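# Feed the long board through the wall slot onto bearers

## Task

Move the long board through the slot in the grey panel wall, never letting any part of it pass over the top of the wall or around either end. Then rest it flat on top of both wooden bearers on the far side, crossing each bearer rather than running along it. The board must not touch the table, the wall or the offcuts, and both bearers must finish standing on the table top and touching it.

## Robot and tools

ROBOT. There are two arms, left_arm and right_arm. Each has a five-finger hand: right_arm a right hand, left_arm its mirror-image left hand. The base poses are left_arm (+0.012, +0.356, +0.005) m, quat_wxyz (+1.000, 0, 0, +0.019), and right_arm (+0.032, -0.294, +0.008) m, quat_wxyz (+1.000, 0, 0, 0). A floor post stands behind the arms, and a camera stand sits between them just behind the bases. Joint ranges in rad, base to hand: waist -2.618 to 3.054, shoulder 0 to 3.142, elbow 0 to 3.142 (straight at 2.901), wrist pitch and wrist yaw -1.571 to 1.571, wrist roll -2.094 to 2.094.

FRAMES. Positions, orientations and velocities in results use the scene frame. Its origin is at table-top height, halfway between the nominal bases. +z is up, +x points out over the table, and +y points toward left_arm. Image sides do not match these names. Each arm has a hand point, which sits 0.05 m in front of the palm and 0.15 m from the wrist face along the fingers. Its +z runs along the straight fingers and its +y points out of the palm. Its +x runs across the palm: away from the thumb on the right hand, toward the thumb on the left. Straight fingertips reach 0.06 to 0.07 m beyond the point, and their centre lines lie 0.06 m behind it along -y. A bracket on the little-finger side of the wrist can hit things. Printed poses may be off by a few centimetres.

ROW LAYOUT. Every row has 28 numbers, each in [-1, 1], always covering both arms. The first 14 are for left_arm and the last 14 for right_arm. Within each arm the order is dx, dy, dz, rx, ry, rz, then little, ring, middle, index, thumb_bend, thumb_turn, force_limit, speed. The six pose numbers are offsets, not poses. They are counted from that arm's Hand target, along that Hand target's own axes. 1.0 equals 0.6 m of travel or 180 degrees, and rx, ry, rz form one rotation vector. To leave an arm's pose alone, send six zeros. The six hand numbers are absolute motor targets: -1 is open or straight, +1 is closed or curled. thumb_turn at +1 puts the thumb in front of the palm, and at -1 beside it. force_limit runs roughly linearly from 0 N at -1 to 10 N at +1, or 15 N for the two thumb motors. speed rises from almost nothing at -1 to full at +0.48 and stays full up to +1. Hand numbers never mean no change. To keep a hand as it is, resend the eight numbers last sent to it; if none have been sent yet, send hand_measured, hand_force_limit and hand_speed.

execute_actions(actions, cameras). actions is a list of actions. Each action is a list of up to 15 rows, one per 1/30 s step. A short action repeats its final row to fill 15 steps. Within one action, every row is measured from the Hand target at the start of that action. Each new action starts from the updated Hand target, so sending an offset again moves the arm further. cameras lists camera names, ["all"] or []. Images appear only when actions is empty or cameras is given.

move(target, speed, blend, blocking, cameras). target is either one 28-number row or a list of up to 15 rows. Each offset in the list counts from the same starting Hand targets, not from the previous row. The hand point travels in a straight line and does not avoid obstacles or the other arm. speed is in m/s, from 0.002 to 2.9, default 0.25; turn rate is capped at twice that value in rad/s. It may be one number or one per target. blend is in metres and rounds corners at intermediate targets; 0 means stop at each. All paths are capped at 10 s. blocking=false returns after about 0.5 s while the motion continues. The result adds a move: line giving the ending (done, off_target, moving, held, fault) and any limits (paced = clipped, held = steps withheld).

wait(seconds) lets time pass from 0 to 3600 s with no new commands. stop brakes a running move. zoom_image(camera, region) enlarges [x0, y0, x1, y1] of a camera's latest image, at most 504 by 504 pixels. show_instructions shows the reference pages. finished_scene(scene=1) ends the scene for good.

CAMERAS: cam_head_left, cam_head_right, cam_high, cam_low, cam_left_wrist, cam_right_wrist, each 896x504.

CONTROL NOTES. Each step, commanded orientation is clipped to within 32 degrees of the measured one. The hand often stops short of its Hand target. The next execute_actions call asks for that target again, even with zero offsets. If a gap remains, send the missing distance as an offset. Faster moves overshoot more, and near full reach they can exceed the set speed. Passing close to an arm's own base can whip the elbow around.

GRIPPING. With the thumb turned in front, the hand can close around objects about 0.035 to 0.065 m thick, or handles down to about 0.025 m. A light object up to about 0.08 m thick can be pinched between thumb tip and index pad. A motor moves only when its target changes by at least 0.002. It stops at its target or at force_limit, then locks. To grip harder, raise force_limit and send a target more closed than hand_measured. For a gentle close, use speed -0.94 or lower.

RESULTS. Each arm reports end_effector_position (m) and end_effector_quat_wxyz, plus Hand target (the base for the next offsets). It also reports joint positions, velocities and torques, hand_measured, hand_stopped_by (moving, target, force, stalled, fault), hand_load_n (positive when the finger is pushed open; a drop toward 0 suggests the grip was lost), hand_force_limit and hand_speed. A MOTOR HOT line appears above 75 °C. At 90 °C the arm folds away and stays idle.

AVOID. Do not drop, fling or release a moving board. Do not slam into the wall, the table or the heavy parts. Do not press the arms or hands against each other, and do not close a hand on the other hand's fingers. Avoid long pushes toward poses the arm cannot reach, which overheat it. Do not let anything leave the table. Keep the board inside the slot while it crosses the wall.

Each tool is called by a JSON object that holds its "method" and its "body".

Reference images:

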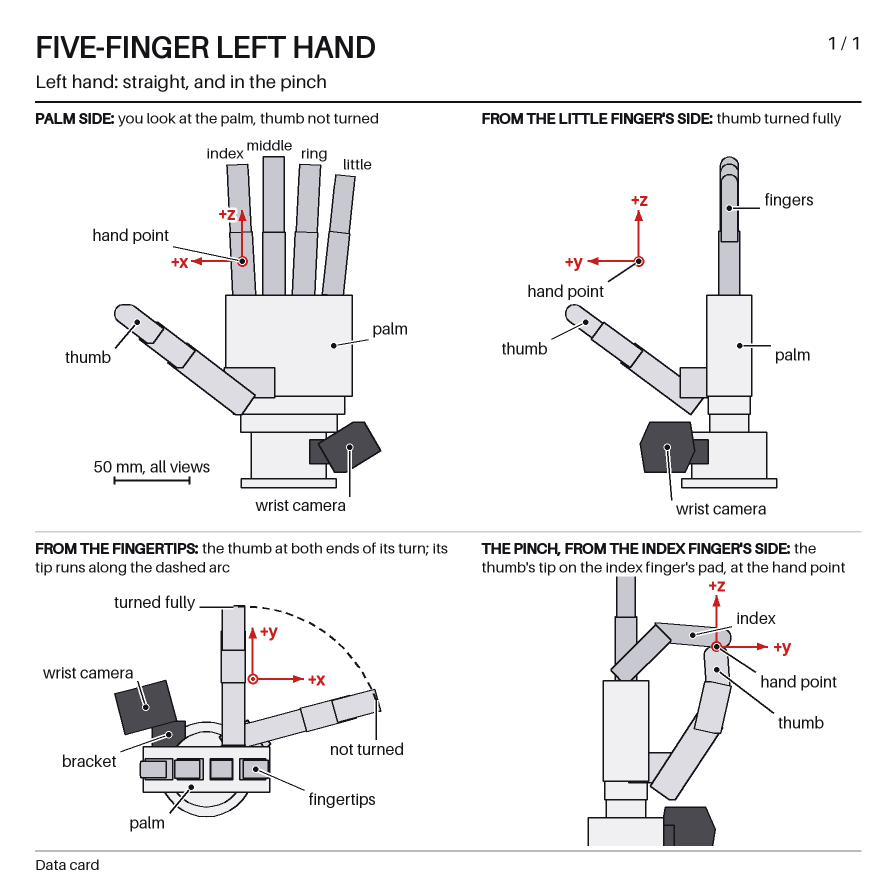

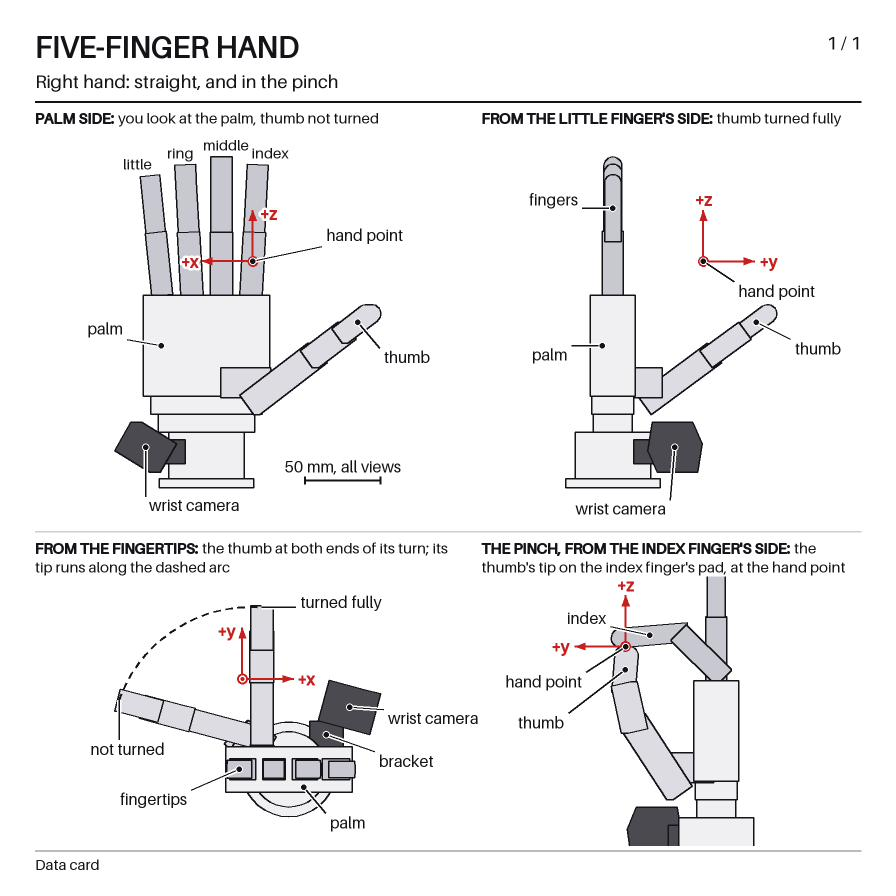

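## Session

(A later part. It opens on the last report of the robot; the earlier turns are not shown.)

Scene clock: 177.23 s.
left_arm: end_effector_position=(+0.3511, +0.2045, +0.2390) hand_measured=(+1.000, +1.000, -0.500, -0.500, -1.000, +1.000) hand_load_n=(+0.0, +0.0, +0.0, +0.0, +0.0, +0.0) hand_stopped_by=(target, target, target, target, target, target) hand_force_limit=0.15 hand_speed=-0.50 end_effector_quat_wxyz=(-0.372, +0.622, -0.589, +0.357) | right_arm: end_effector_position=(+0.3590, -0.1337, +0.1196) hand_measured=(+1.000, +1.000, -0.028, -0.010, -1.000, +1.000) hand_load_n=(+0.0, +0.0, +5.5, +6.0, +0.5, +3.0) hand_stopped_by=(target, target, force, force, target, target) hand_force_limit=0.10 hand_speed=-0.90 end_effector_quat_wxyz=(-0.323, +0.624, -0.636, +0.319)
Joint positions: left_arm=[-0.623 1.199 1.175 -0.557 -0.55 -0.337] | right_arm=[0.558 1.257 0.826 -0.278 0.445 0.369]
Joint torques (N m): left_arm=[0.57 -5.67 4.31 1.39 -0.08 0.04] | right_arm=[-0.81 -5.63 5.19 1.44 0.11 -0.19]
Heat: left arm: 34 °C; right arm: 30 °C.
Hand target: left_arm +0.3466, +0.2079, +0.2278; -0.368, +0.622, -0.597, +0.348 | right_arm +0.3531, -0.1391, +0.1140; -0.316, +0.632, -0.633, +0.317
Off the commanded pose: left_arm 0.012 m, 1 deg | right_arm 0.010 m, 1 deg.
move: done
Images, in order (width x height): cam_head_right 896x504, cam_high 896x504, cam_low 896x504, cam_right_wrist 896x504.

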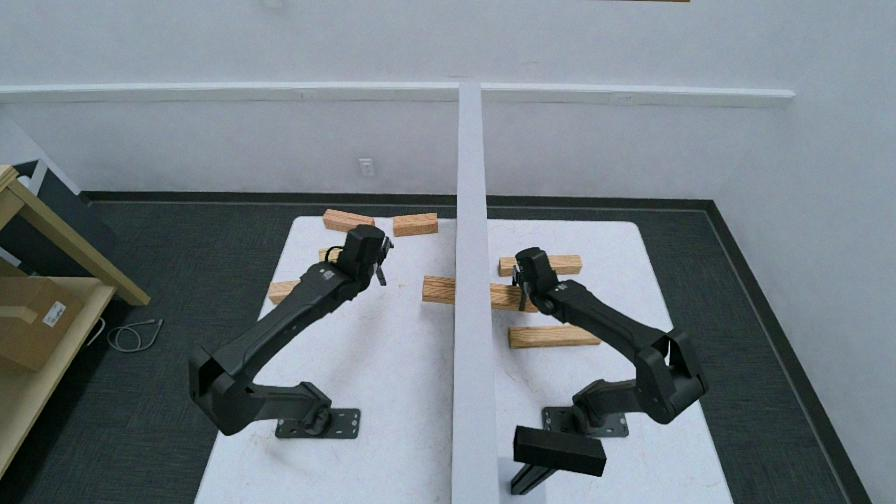

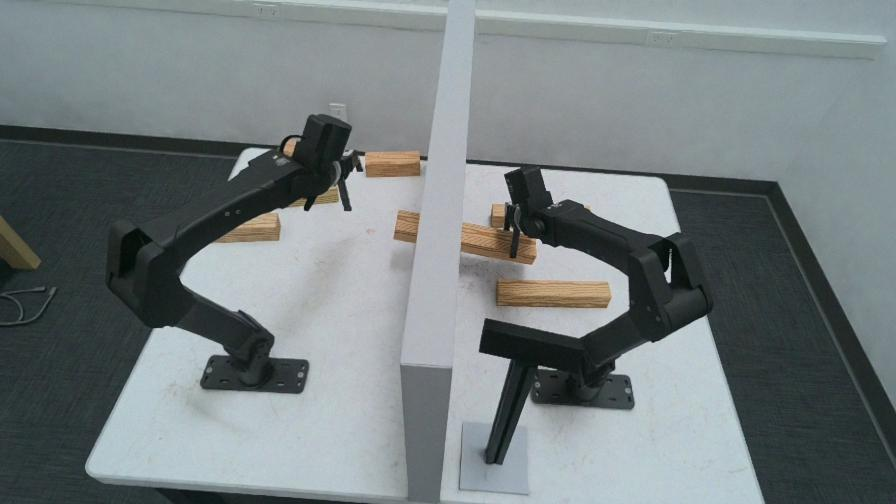

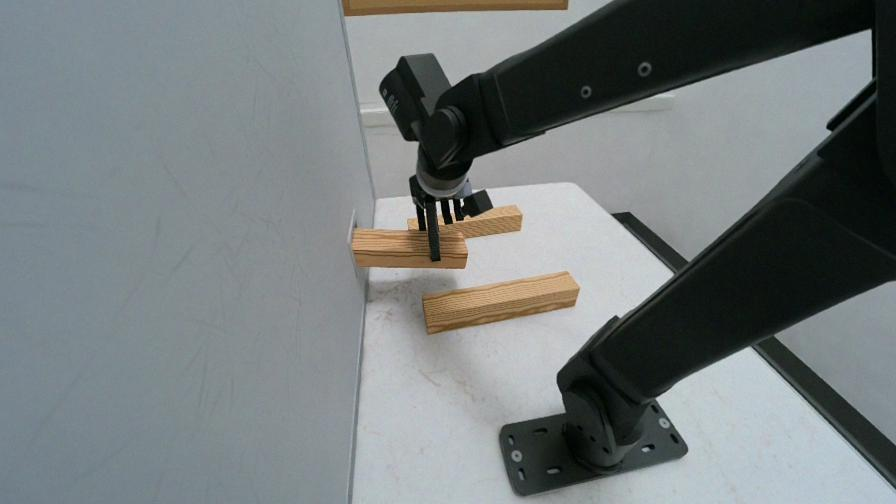

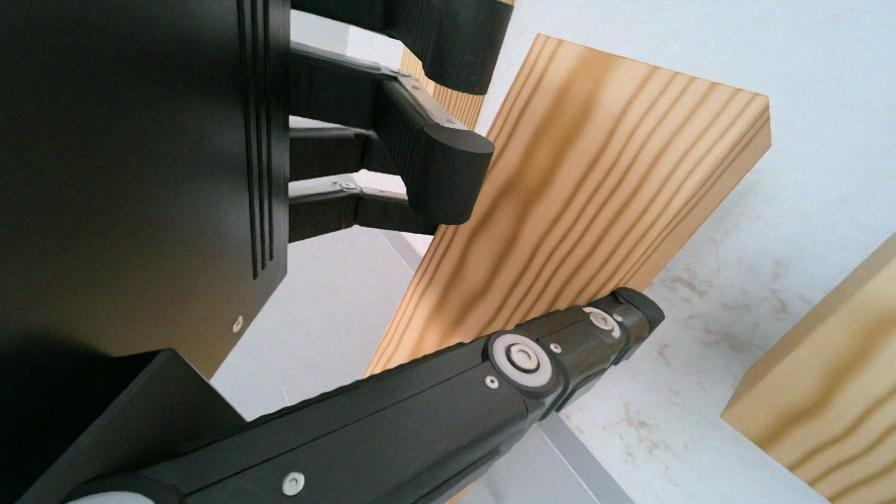

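{"method": "move", "body": {"target": [0, 0, 0, 0, 0, 0, 1, 1, -0.5, -0.5, -1, 1, 0.15, -0.5, 0.0833, -0.0107, -0.008, 0, 0, 0, 1, 1, 0.25, 0.25, -1, 1, 0.1, -0.9], "speed": 0.05, "cameras": ["cam_right_wrist", "cam_high", "cam_low", "cam_head_right"]}}

{"method": "zoom_image", "body": {"camera": "cam_low", "region": [320, 80, 540, 320]}}

Scene clock: 179.17 s.
left_arm: end_effector_position=(+0.3511, +0.2045, +0.2390) hand_measured=(+1.000, +1.000, -0.500, -0.500, -1.000, +1.000) hand_load_n=(+0.0, +0.0, +0.0, +0.0, +0.0, +0.0) hand_stopped_by=(target, target, target, target, target, target) hand_force_limit=0.15 hand_speed=-0.50 end_effector_quat_wxyz=(-0.372, +0.622, -0.589, +0.357) | right_arm: end_effector_position=(+0.3571, -0.1893, +0.1210) hand_measured=(+1.000, +1.000, -0.028, -0.010, -1.000, +1.000) hand_load_n=(+0.0, +0.0, +5.5, +6.0, +0.5, +3.5) hand_stopped_by=(target, target, force, force, target, target) hand_force_limit=0.10 hand_speed=-0.90 end_effector_quat_wxyz=(-0.310, +0.629, -0.637, +0.322)
Joint positions: left_arm=[-0.623 1.199 1.175 -0.557 -0.55 -0.337] | right_arm=[0.357 1.153 0.772 -0.301 0.302 0.224]
Joint torques (N m): left_arm=[0.61 -5.65 4.36 1.39 -0.09 0.05] | right_arm=[-0.59 -5.42 6.02 1.55 -0.05 -0.1]
Heat: left arm: 34 °C; right arm: 30 °C.
Hand target: left_arm +0.3466, +0.2079, +0.2278; -0.368, +0.622, -0.597, +0.348 | right_arm +0.3530, -0.1890, +0.1222; -0.316, +0.632, -0.633, +0.317
Off the commanded pose: left_arm 0.013 m, 1 deg | right_arm 0.004 m, 1 deg.
move: done
Images, in order (width x height): cam_head_right 896x504, cam_high 896x504, cam_low 896x504, cam_right_wrist 896x504.

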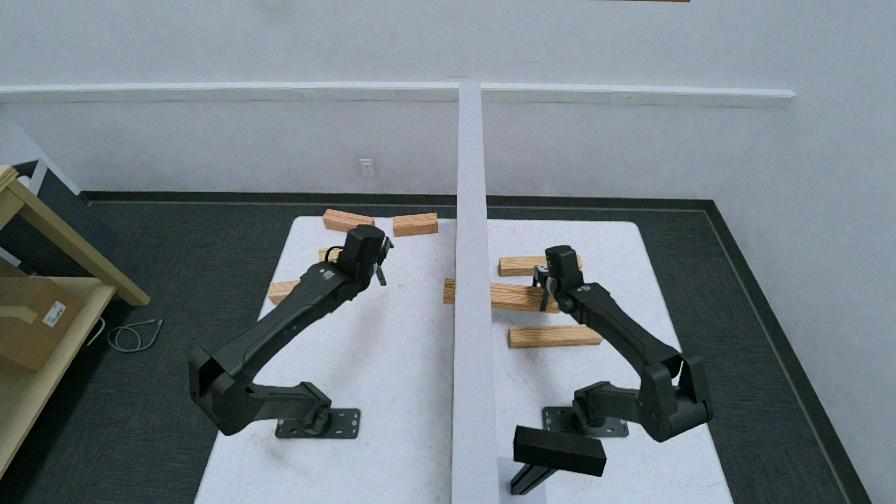

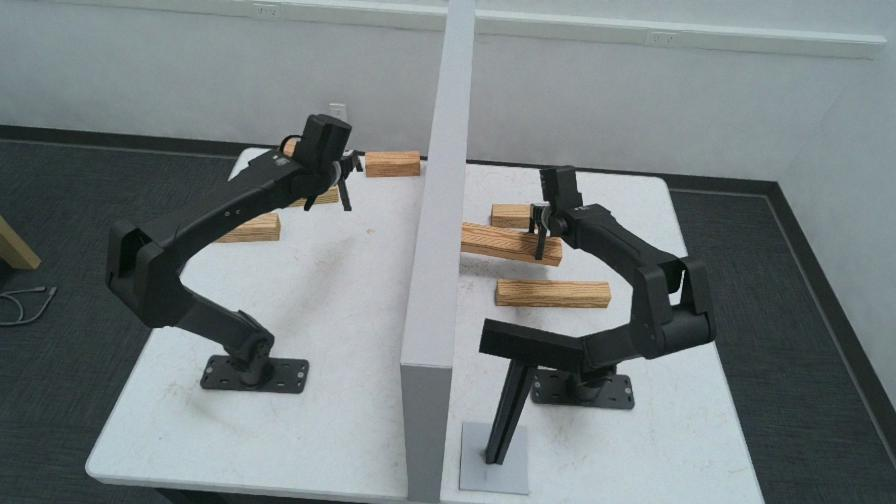

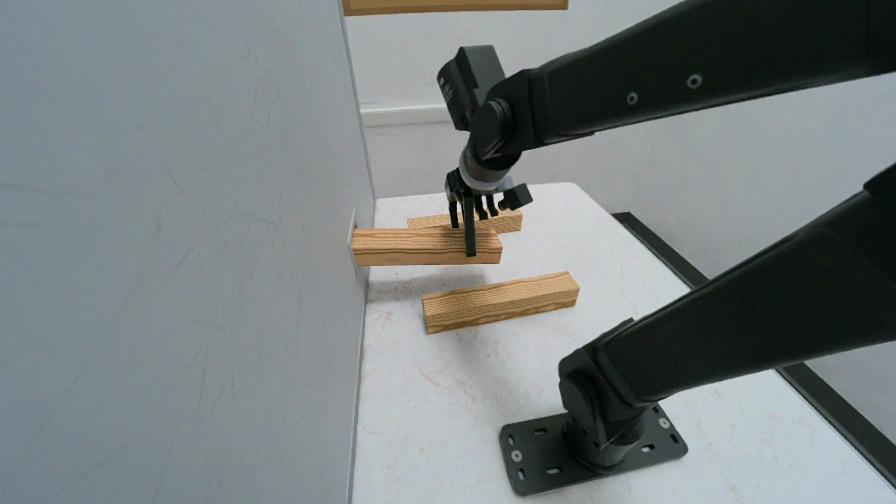

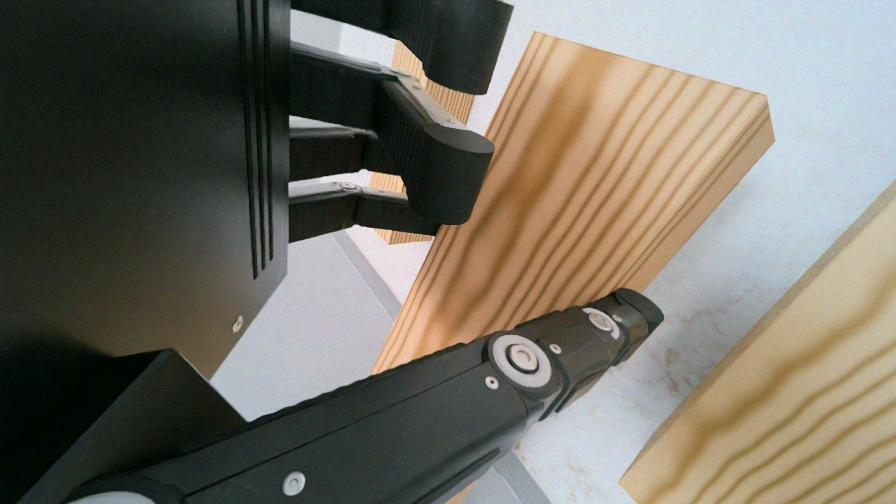

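Scaled by 2.100 from the camera's image (finer frame: 1280x720).

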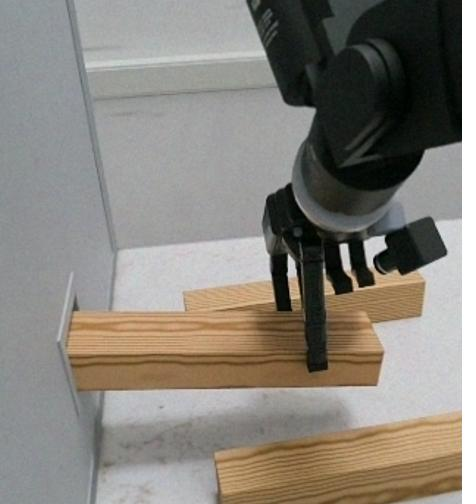

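{"method": "move", "body": {"target": [0, 0, 0, 0, 0, 0, 1, 1, -0.5, -0.5, -1, 1, 0.15, -0.5, 0.075, -0.004, -0.003, 0, 0, 0, 1, 1, 0.25, 0.25, -1, 1, 0.1, -0.9], "speed": 0.05, "cameras": ["cam_right_wrist", "cam_high", "cam_low", "cam_head_left"]}}

{"method": "zoom_image", "body": {"camera": "cam_low", "region": [320, 120, 560, 300]}}

{"method": "zoom_image", "body": {"camera": "cam_head_left", "region": [380, 230, 580, 350]}}

Scene clock: 181.57 s.
left_arm: end_effector_position=(+0.3511, +0.2045, +0.2390) hand_measured=(+1.000, +1.000, -0.500, -0.500, -1.000, +1.000) hand_load_n=(+0.0, +0.0, +0.0, +0.0, +0.0, +0.0) hand_stopped_by=(target, target, target, target, target, target) hand_force_limit=0.15 hand_speed=-0.50 end_effector_quat_wxyz=(-0.372, +0.622, -0.589, +0.357) | right_arm: end_effector_position=(+0.3554, -0.2358, +0.1223) hand_measured=(+1.000, +1.000, -0.028, -0.010, -1.000, +1.000) hand_load_n=(+0.0, +0.0, +5.5, +6.5, +0.5, +4.0) hand_stopped_by=(target, target, force, force, target, target) hand_force_limit=0.10 hand_speed=-0.90 end_effector_quat_wxyz=(-0.306, +0.630, -0.639, +0.319)
Joint positions: left_arm=[-0.623 1.199 1.175 -0.557 -0.55 -0.337] | right_arm=[0.149 1.096 0.747 -0.314 0.14 0.094]
Joint torques (N m): left_arm=[0.62 -5.7 4.33 1.39 -0.07 0.02] | right_arm=[-0.61 -4.96 6.23 1.65 -0.15 -0.11]
Heat: left arm: 34 °C; right arm: 30 °C.
Hand target: left_arm +0.3466, +0.2079, +0.2278; -0.368, +0.622, -0.597, +0.348 | right_arm +0.3529, -0.2340, +0.1251; -0.316, +0.632, -0.633, +0.317
Off the commanded pose: left_arm 0.013 m, 1 deg | right_arm 0.004 m, 1 deg.
move: done
Images, in order (width x height): cam_head_left 896x504, cam_high 896x504, cam_low 896x504, cam_right_wrist 896x504.

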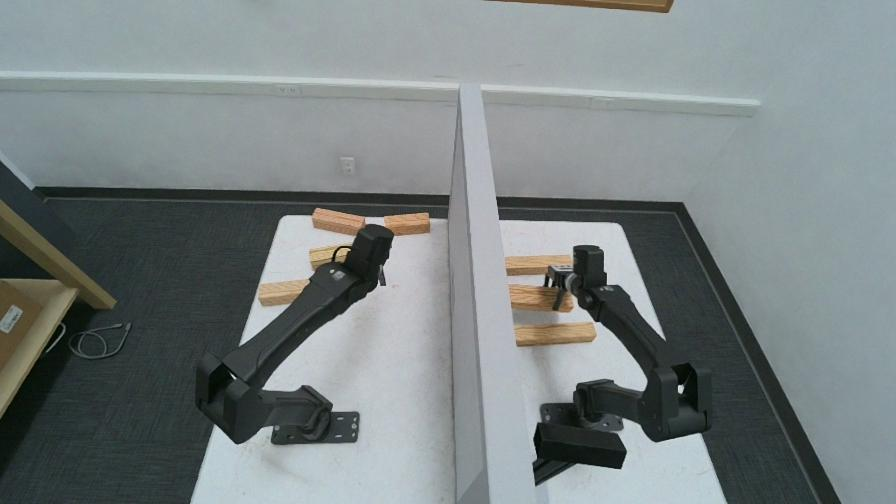

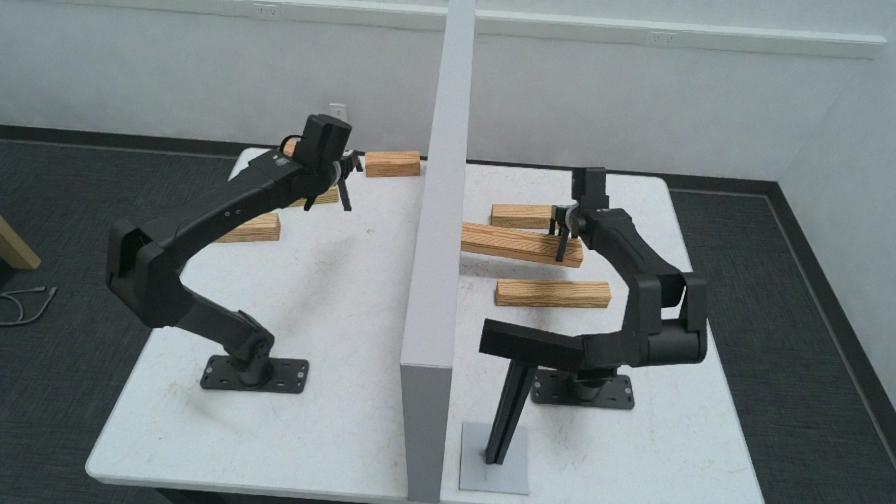

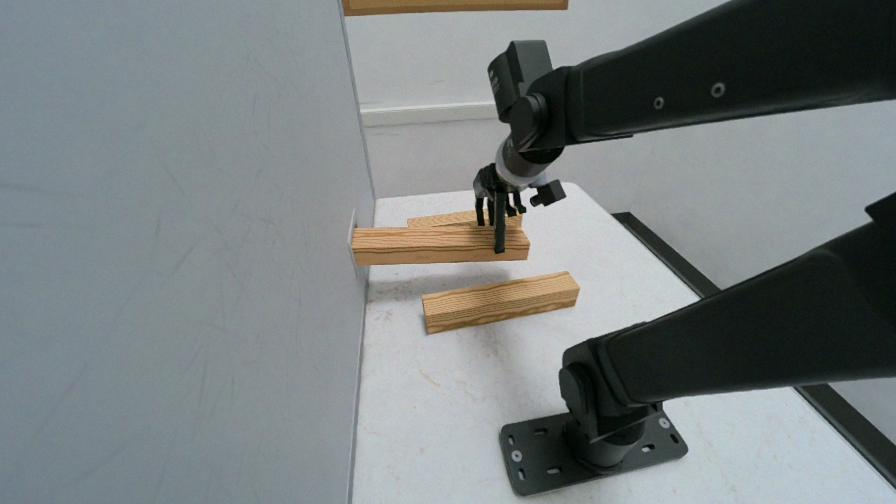

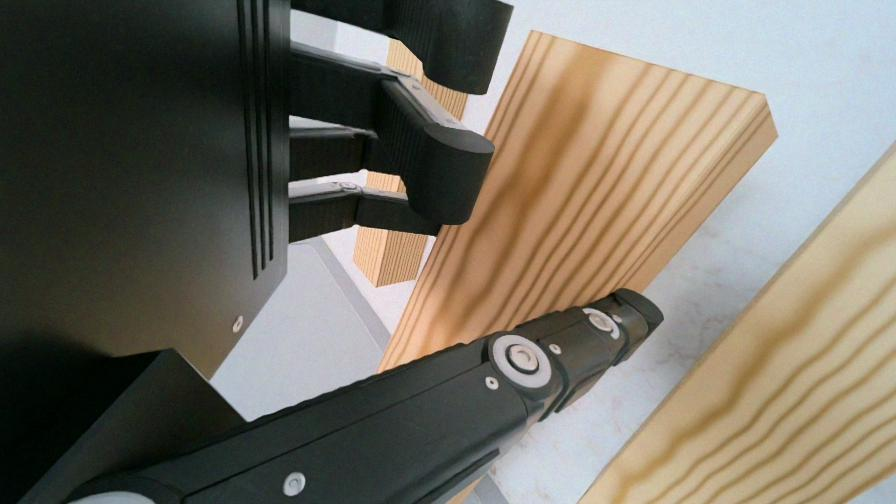

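Scaled by 2.100 from the camera's image (finer frame: 1280x720).

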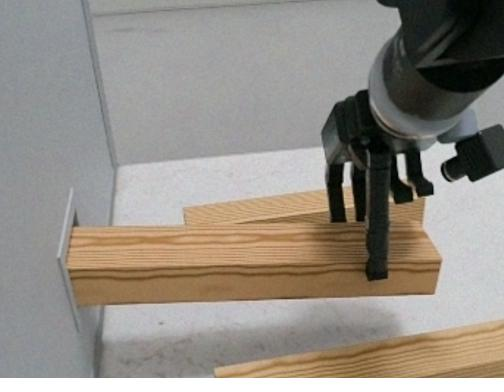

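Scaled by 2.520 from the camera's image (finer frame: 1280x720).

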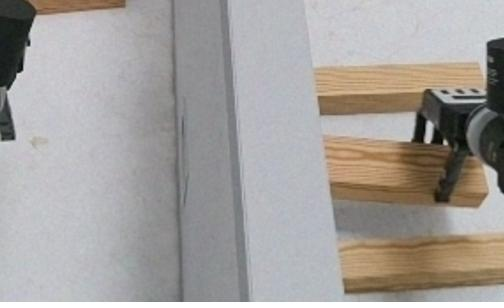

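{"method": "wait", "body": {"seconds": 0.1, "cameras": ["cam_left_wrist", "cam_high"]}}

{"method": "zoom_image", "body": {"camera": "cam_left_wrist", "region": [150, 250, 500, 504]}}

{"method": "zoom_image", "body": {"camera": "cam_high", "region": [420, 150, 650, 320]}}

Scene clock: 182.40 s.
left_arm: end_effector_position=(+0.3511, +0.2045, +0.2390) hand_measured=(+1.000, +1.000, -0.500, -0.500, -1.000, +1.000) hand_load_n=(+0.0, +0.0, +0.0, -0.5, +0.0, +0.0) hand_stopped_by=(target, target, target, target, target, target) hand_force_limit=0.15 hand_speed=-0.50 end_effector_quat_wxyz=(-0.372, +0.622, -0.589, +0.357) | right_arm: end_effector_position=(+0.3554, -0.2358, +0.1223) hand_measured=(+1.000, +1.000, -0.028, -0.010, -1.000, +1.000) hand_load_n=(+0.0, +0.0, +6.0, +6.5, +1.0, +4.0) hand_stopped_by=(target, target, force, force, target, target) hand_force_limit=0.10 hand_speed=-0.90 end_effector_quat_wxyz=(-0.306, +0.630, -0.639, +0.319)
Joint positions: left_arm=[-0.623 1.199 1.175 -0.557 -0.55 -0.337] | right_arm=[0.149 1.096 0.747 -0.314 0.14 0.094]
Joint torques (N m): left_arm=[0.62 -5.65 4.34 1.38 -0.07 0.03] | right_arm=[-0.61 -4.96 6.23 1.65 -0.16 -0.11]
Heat: left arm: 34 °C; right arm: 30 °C.
Hand target: left_arm +0.3466, +0.2079, +0.2278; -0.368, +0.622, -0.597, +0.348 | right_arm +0.3529, -0.2340, +0.1251; -0.316, +0.632, -0.633, +0.317
Off the commanded pose: left_arm 0.013 m, 1 deg | right_arm 0.004 m, 1 deg.
wait: 0.10 s; at rest from the start
Images, in order (width x height): cam_high 896x504, cam_left_wrist 896x504.

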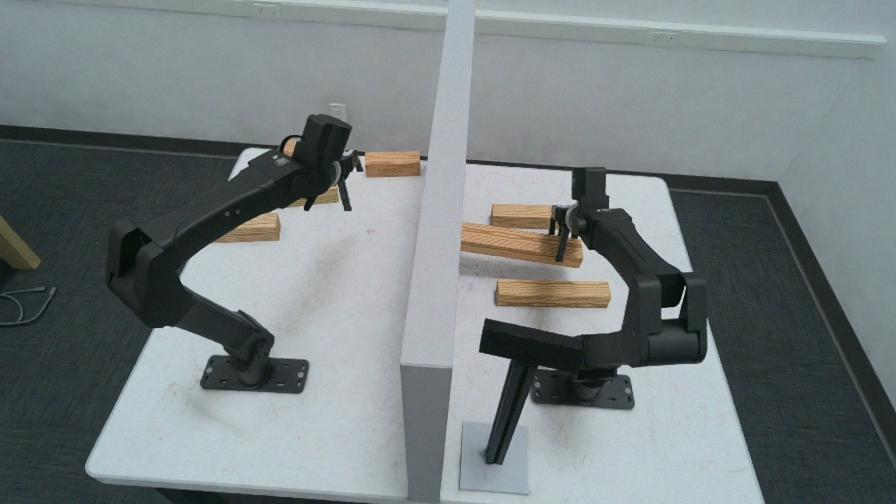

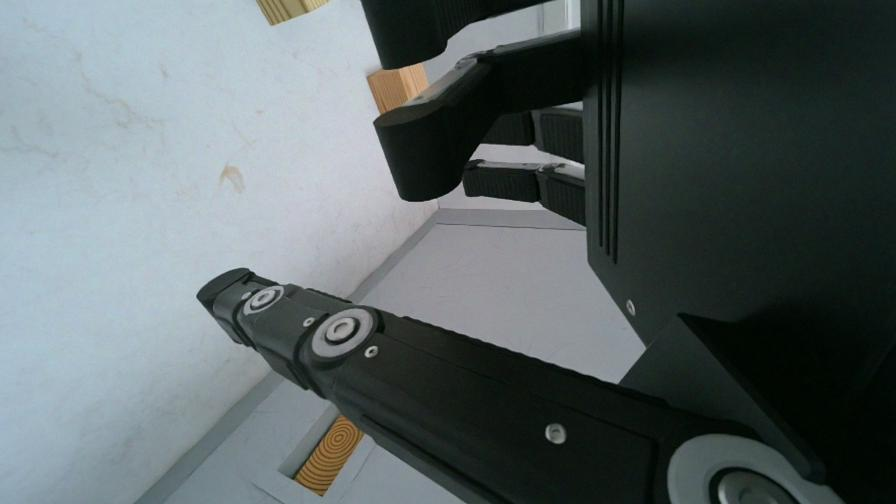

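Scaled by 1.440 from the camera's image (finer frame: 1280x720).

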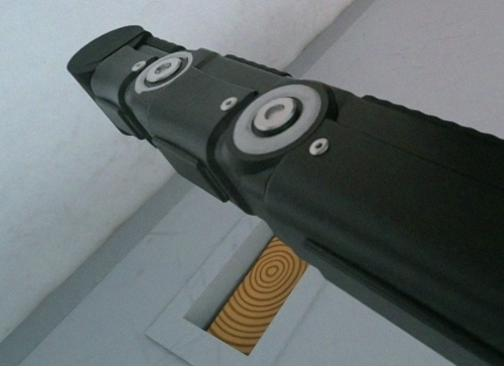

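Scaled by 2.191 from the camera's image (finer frame: 1280x720).

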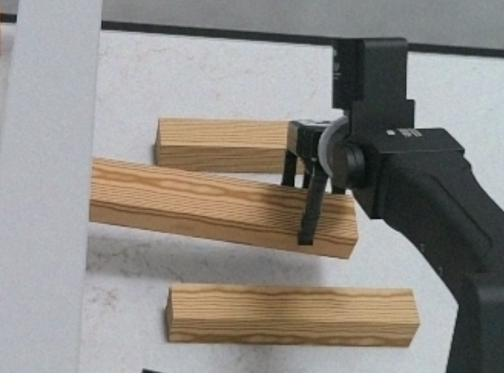

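{"method": "move", "body": {"target": [[0, 0, 0, 0, 0, 0, 1, 1, -0.5, -0.5, -1, 1, 0.15, -0.5, -0.028, 0, 0, 0, 0, 0, 1, 1, 0.25, 0.25, -1, 1, 0.1, -0.9], [0, 0, 0, 0, 0, 0, 1, 1, -0.5, -0.5, -1, 1, 0.15, -0.5, -0.0282, 0.0285, 0.0214, 0, -0.02, 0.0267, 1, 1, 0.25, 0.25, -1, 1, 0.1, -0.9]], "speed": 0.04, "cameras": ["cam_right_wrist", "cam_left_wrist", "cam_high", "cam_low"]}}

{"method": "zoom_image", "body": {"camera": "cam_low", "region": [320, 120, 560, 300]}}

{"method": "zoom_image", "body": {"camera": "cam_left_wrist", "region": [150, 250, 500, 504]}}

Scene clock: 185.60 s.
left_arm: end_effector_position=(+0.3511, +0.2045, +0.2390) hand_measured=(+1.000, +1.000, -0.500, -0.500, -1.000, +1.000) hand_load_n=(+0.0, +0.0, +0.0, +0.0, +0.0, +0.0) hand_stopped_by=(target, target, target, target, target, target) hand_force_limit=0.15 hand_speed=-0.50 end_effector_quat_wxyz=(-0.372, +0.622, -0.589, +0.357) | right_arm: end_effector_position=(+0.3552, -0.2256, +0.1049) hand_measured=(+1.000, +1.000, -0.028, -0.010, -1.000, +1.000) hand_load_n=(+0.0, +0.0, +5.5, +5.5, +1.0, +2.0) hand_stopped_by=(target, target, force, force, target, target) hand_force_limit=0.10 hand_speed=-0.90 end_effector_quat_wxyz=(-0.332, +0.612, -0.652, +0.299)
Joint positions: left_arm=[-0.623 1.199 1.175 -0.557 -0.55 -0.337] | right_arm=[0.144 1.096 0.658 -0.209 0.099 0.158]
Joint torques (N m): left_arm=[0.58 -5.7 4.33 1.39 -0.09 0.04] | right_arm=[-0.23 -3.54 5.71 1.79 -0.39 0.1]
Heat: left arm: 35 °C; right arm: 31 °C.
Hand target: left_arm +0.3466, +0.2079, +0.2278; -0.368, +0.622, -0.597, +0.348 | right_arm +0.3530, -0.2172, +0.1038; -0.348, +0.615, -0.648, +0.284
Off the commanded pose: left_arm 0.013 m, 1 deg | right_arm 0.009 m, 3 deg.
move: off_target (right_arm)
Images, in order (width x height): cam_high 896x504, cam_low 896x504, cam_left_wrist 896x504, cam_right_wrist 896x504.

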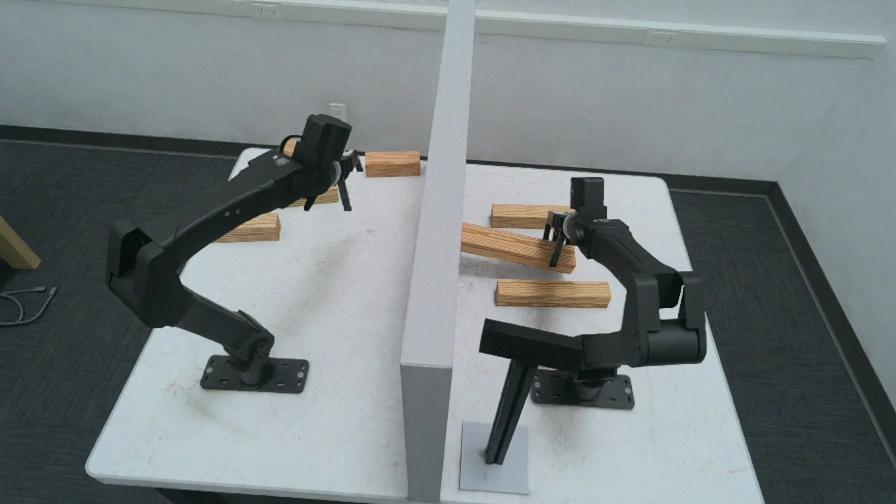

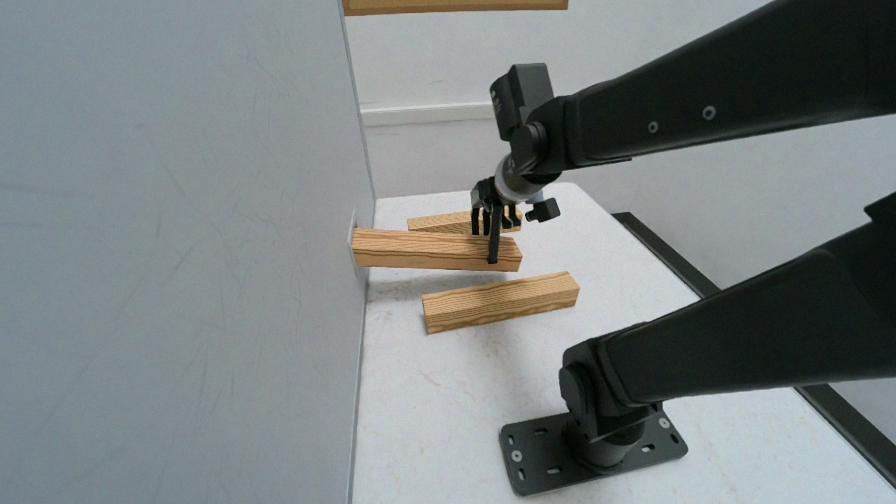

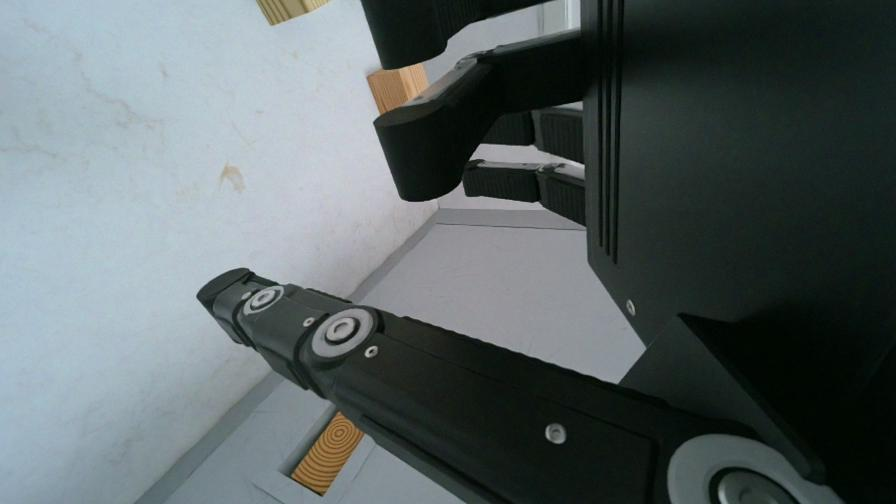

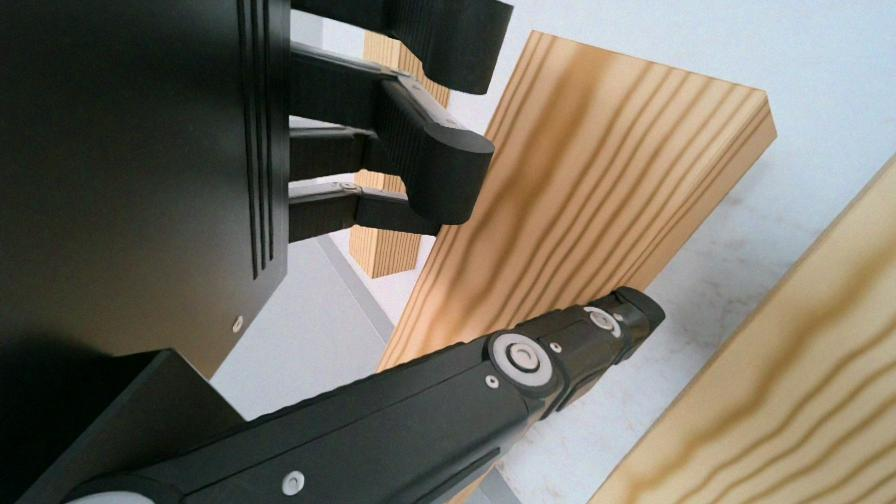

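Scaled by 2.100 from the camera's image (finer frame: 1280x720).

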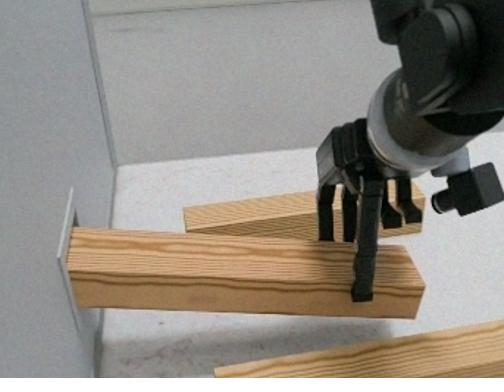

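Scaled by 1.440 from the camera's image (finer frame: 1280x720).

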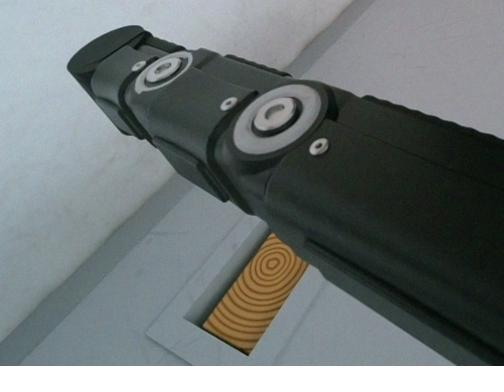

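{"method": "move", "body": {"target": [0, 0, 0, 0, 0, 0, 1, 1, -0.5, -0.5, -1, 1, 0.15, -0.5, -0.006, 0.0327, 0.0245, 0, -0.02, 0.0267, 1, 1, 0.25, 0.25, -1, 1, 0.1, -0.9], "speed": 0.04, "cameras": ["cam_right_wrist", "cam_high", "cam_low", "cam_left_wrist"]}}

{"method": "zoom_image", "body": {"camera": "cam_low", "region": [320, 120, 560, 300]}}

{"method": "zoom_image", "body": {"camera": "cam_left_wrist", "region": [150, 250, 500, 504]}}

Scene clock: 187.90 s.
left_arm: end_effector_position=(+0.3511, +0.2045, +0.2390) hand_measured=(+1.000, +1.000, -0.500, -0.500, -1.000, +1.000) hand_load_n=(+0.0, +0.0, +0.0, +0.0, +0.0, +0.0) hand_stopped_by=(target, target, target, target, target, target) hand_force_limit=0.15 hand_speed=-0.50 end_effector_quat_wxyz=(-0.372, +0.622, -0.589, +0.357) | right_arm: end_effector_position=(+0.3612, -0.2253, +0.0946) hand_measured=(+1.000, +1.000, -0.028, -0.010, -1.000, +1.000) hand_load_n=(+0.0, +0.0, +7.0, +3.5, +1.0, -1.5) hand_stopped_by=(target, target, force, force, target, target) hand_force_limit=0.10 hand_speed=-0.90 end_effector_quat_wxyz=(+0.372, -0.588, +0.658, -0.288)
Joint positions: left_arm=[-0.623 1.199 1.175 -0.557 -0.55 -0.337] | right_arm=[0.087 1.096 0.562 -0.058 0.015 0.192]
Joint torques (N m): left_arm=[0.58 -5.68 4.34 1.38 -0.09 0.05] | right_arm=[0.25 -1.22 4.64 1.8 -0.6 0.32]
Heat: left arm: 35 °C; right arm: 31 °C.
Hand target: left_arm +0.3466, +0.2079, +0.2278; -0.368, +0.622, -0.597, +0.348 | right_arm +0.3530, -0.2110, +0.0797; +0.380, -0.596, +0.662, -0.249
Off the commanded pose: left_arm 0.013 m, 1 deg | right_arm 0.022 m, 5 deg.
move: off_target (right_arm)
Images, in order (width x height): cam_high 896x504, cam_low 896x504, cam_left_wrist 896x504, cam_right_wrist 896x504.

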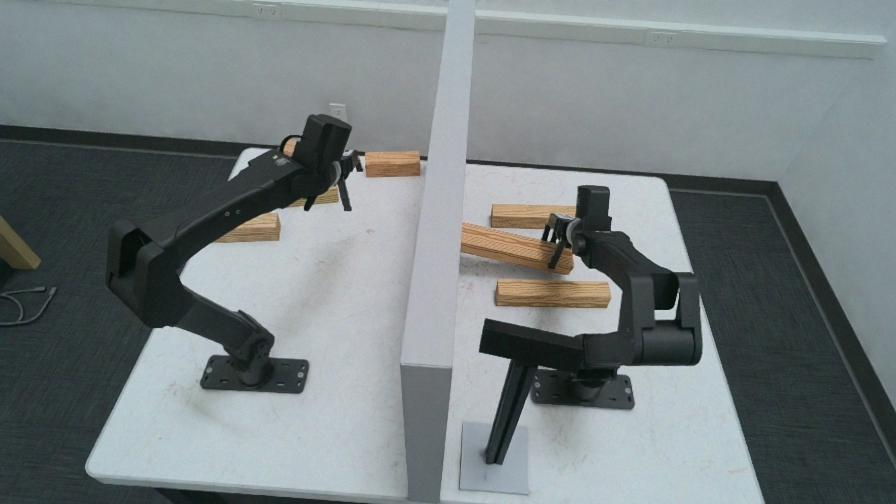

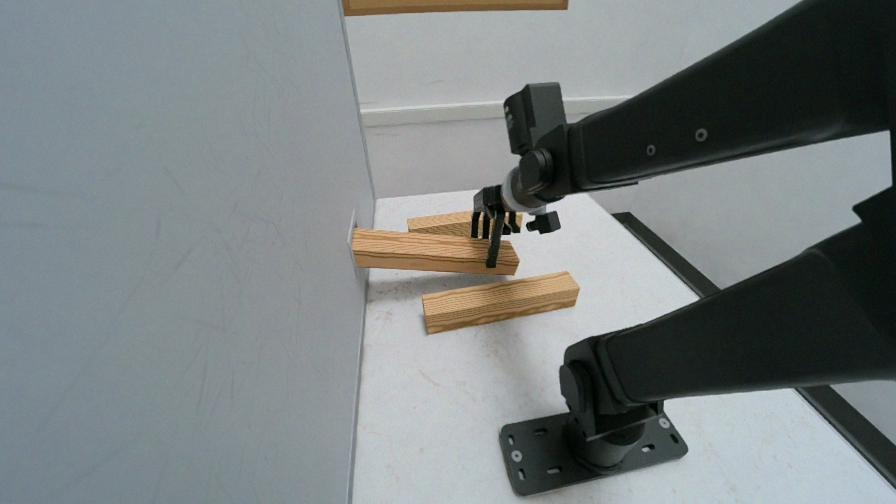

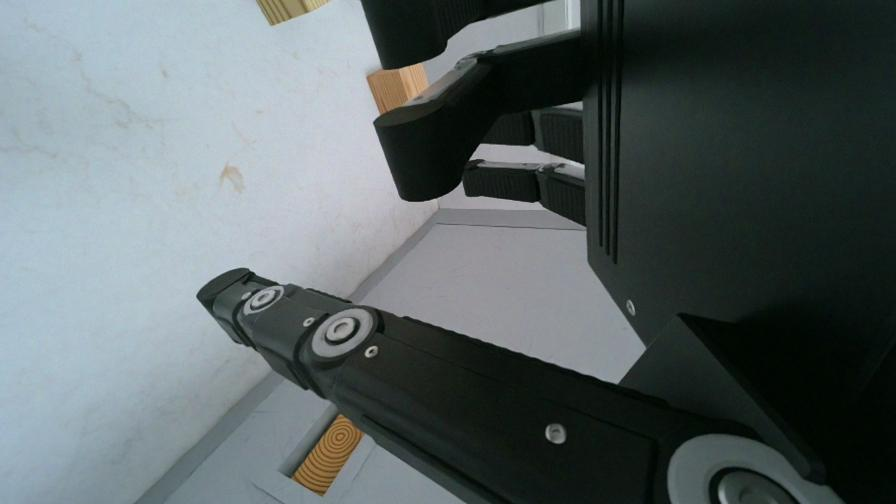

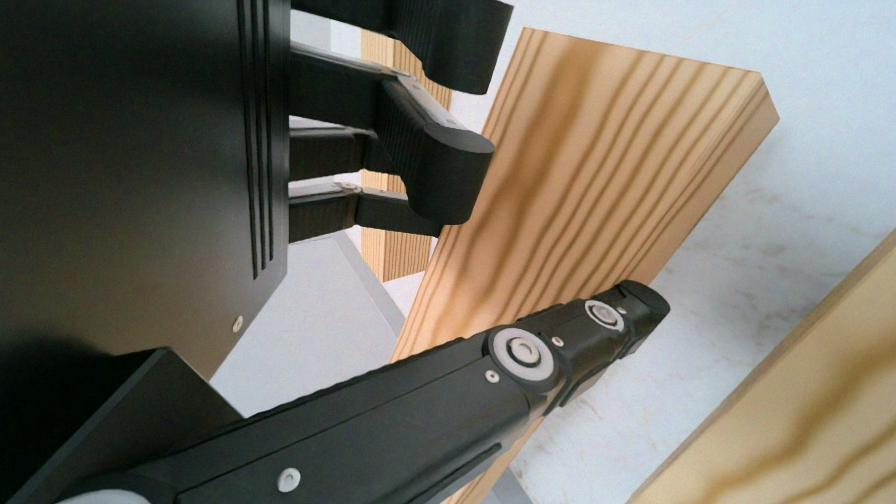

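Scaled by 2.100 from the camera's image (finer frame: 1280x720).

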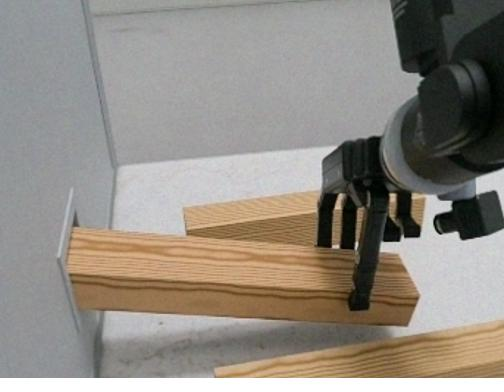

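Scaled by 1.440 from the camera's image (finer frame: 1280x720).

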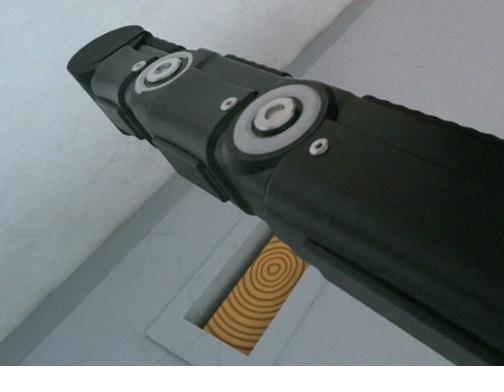

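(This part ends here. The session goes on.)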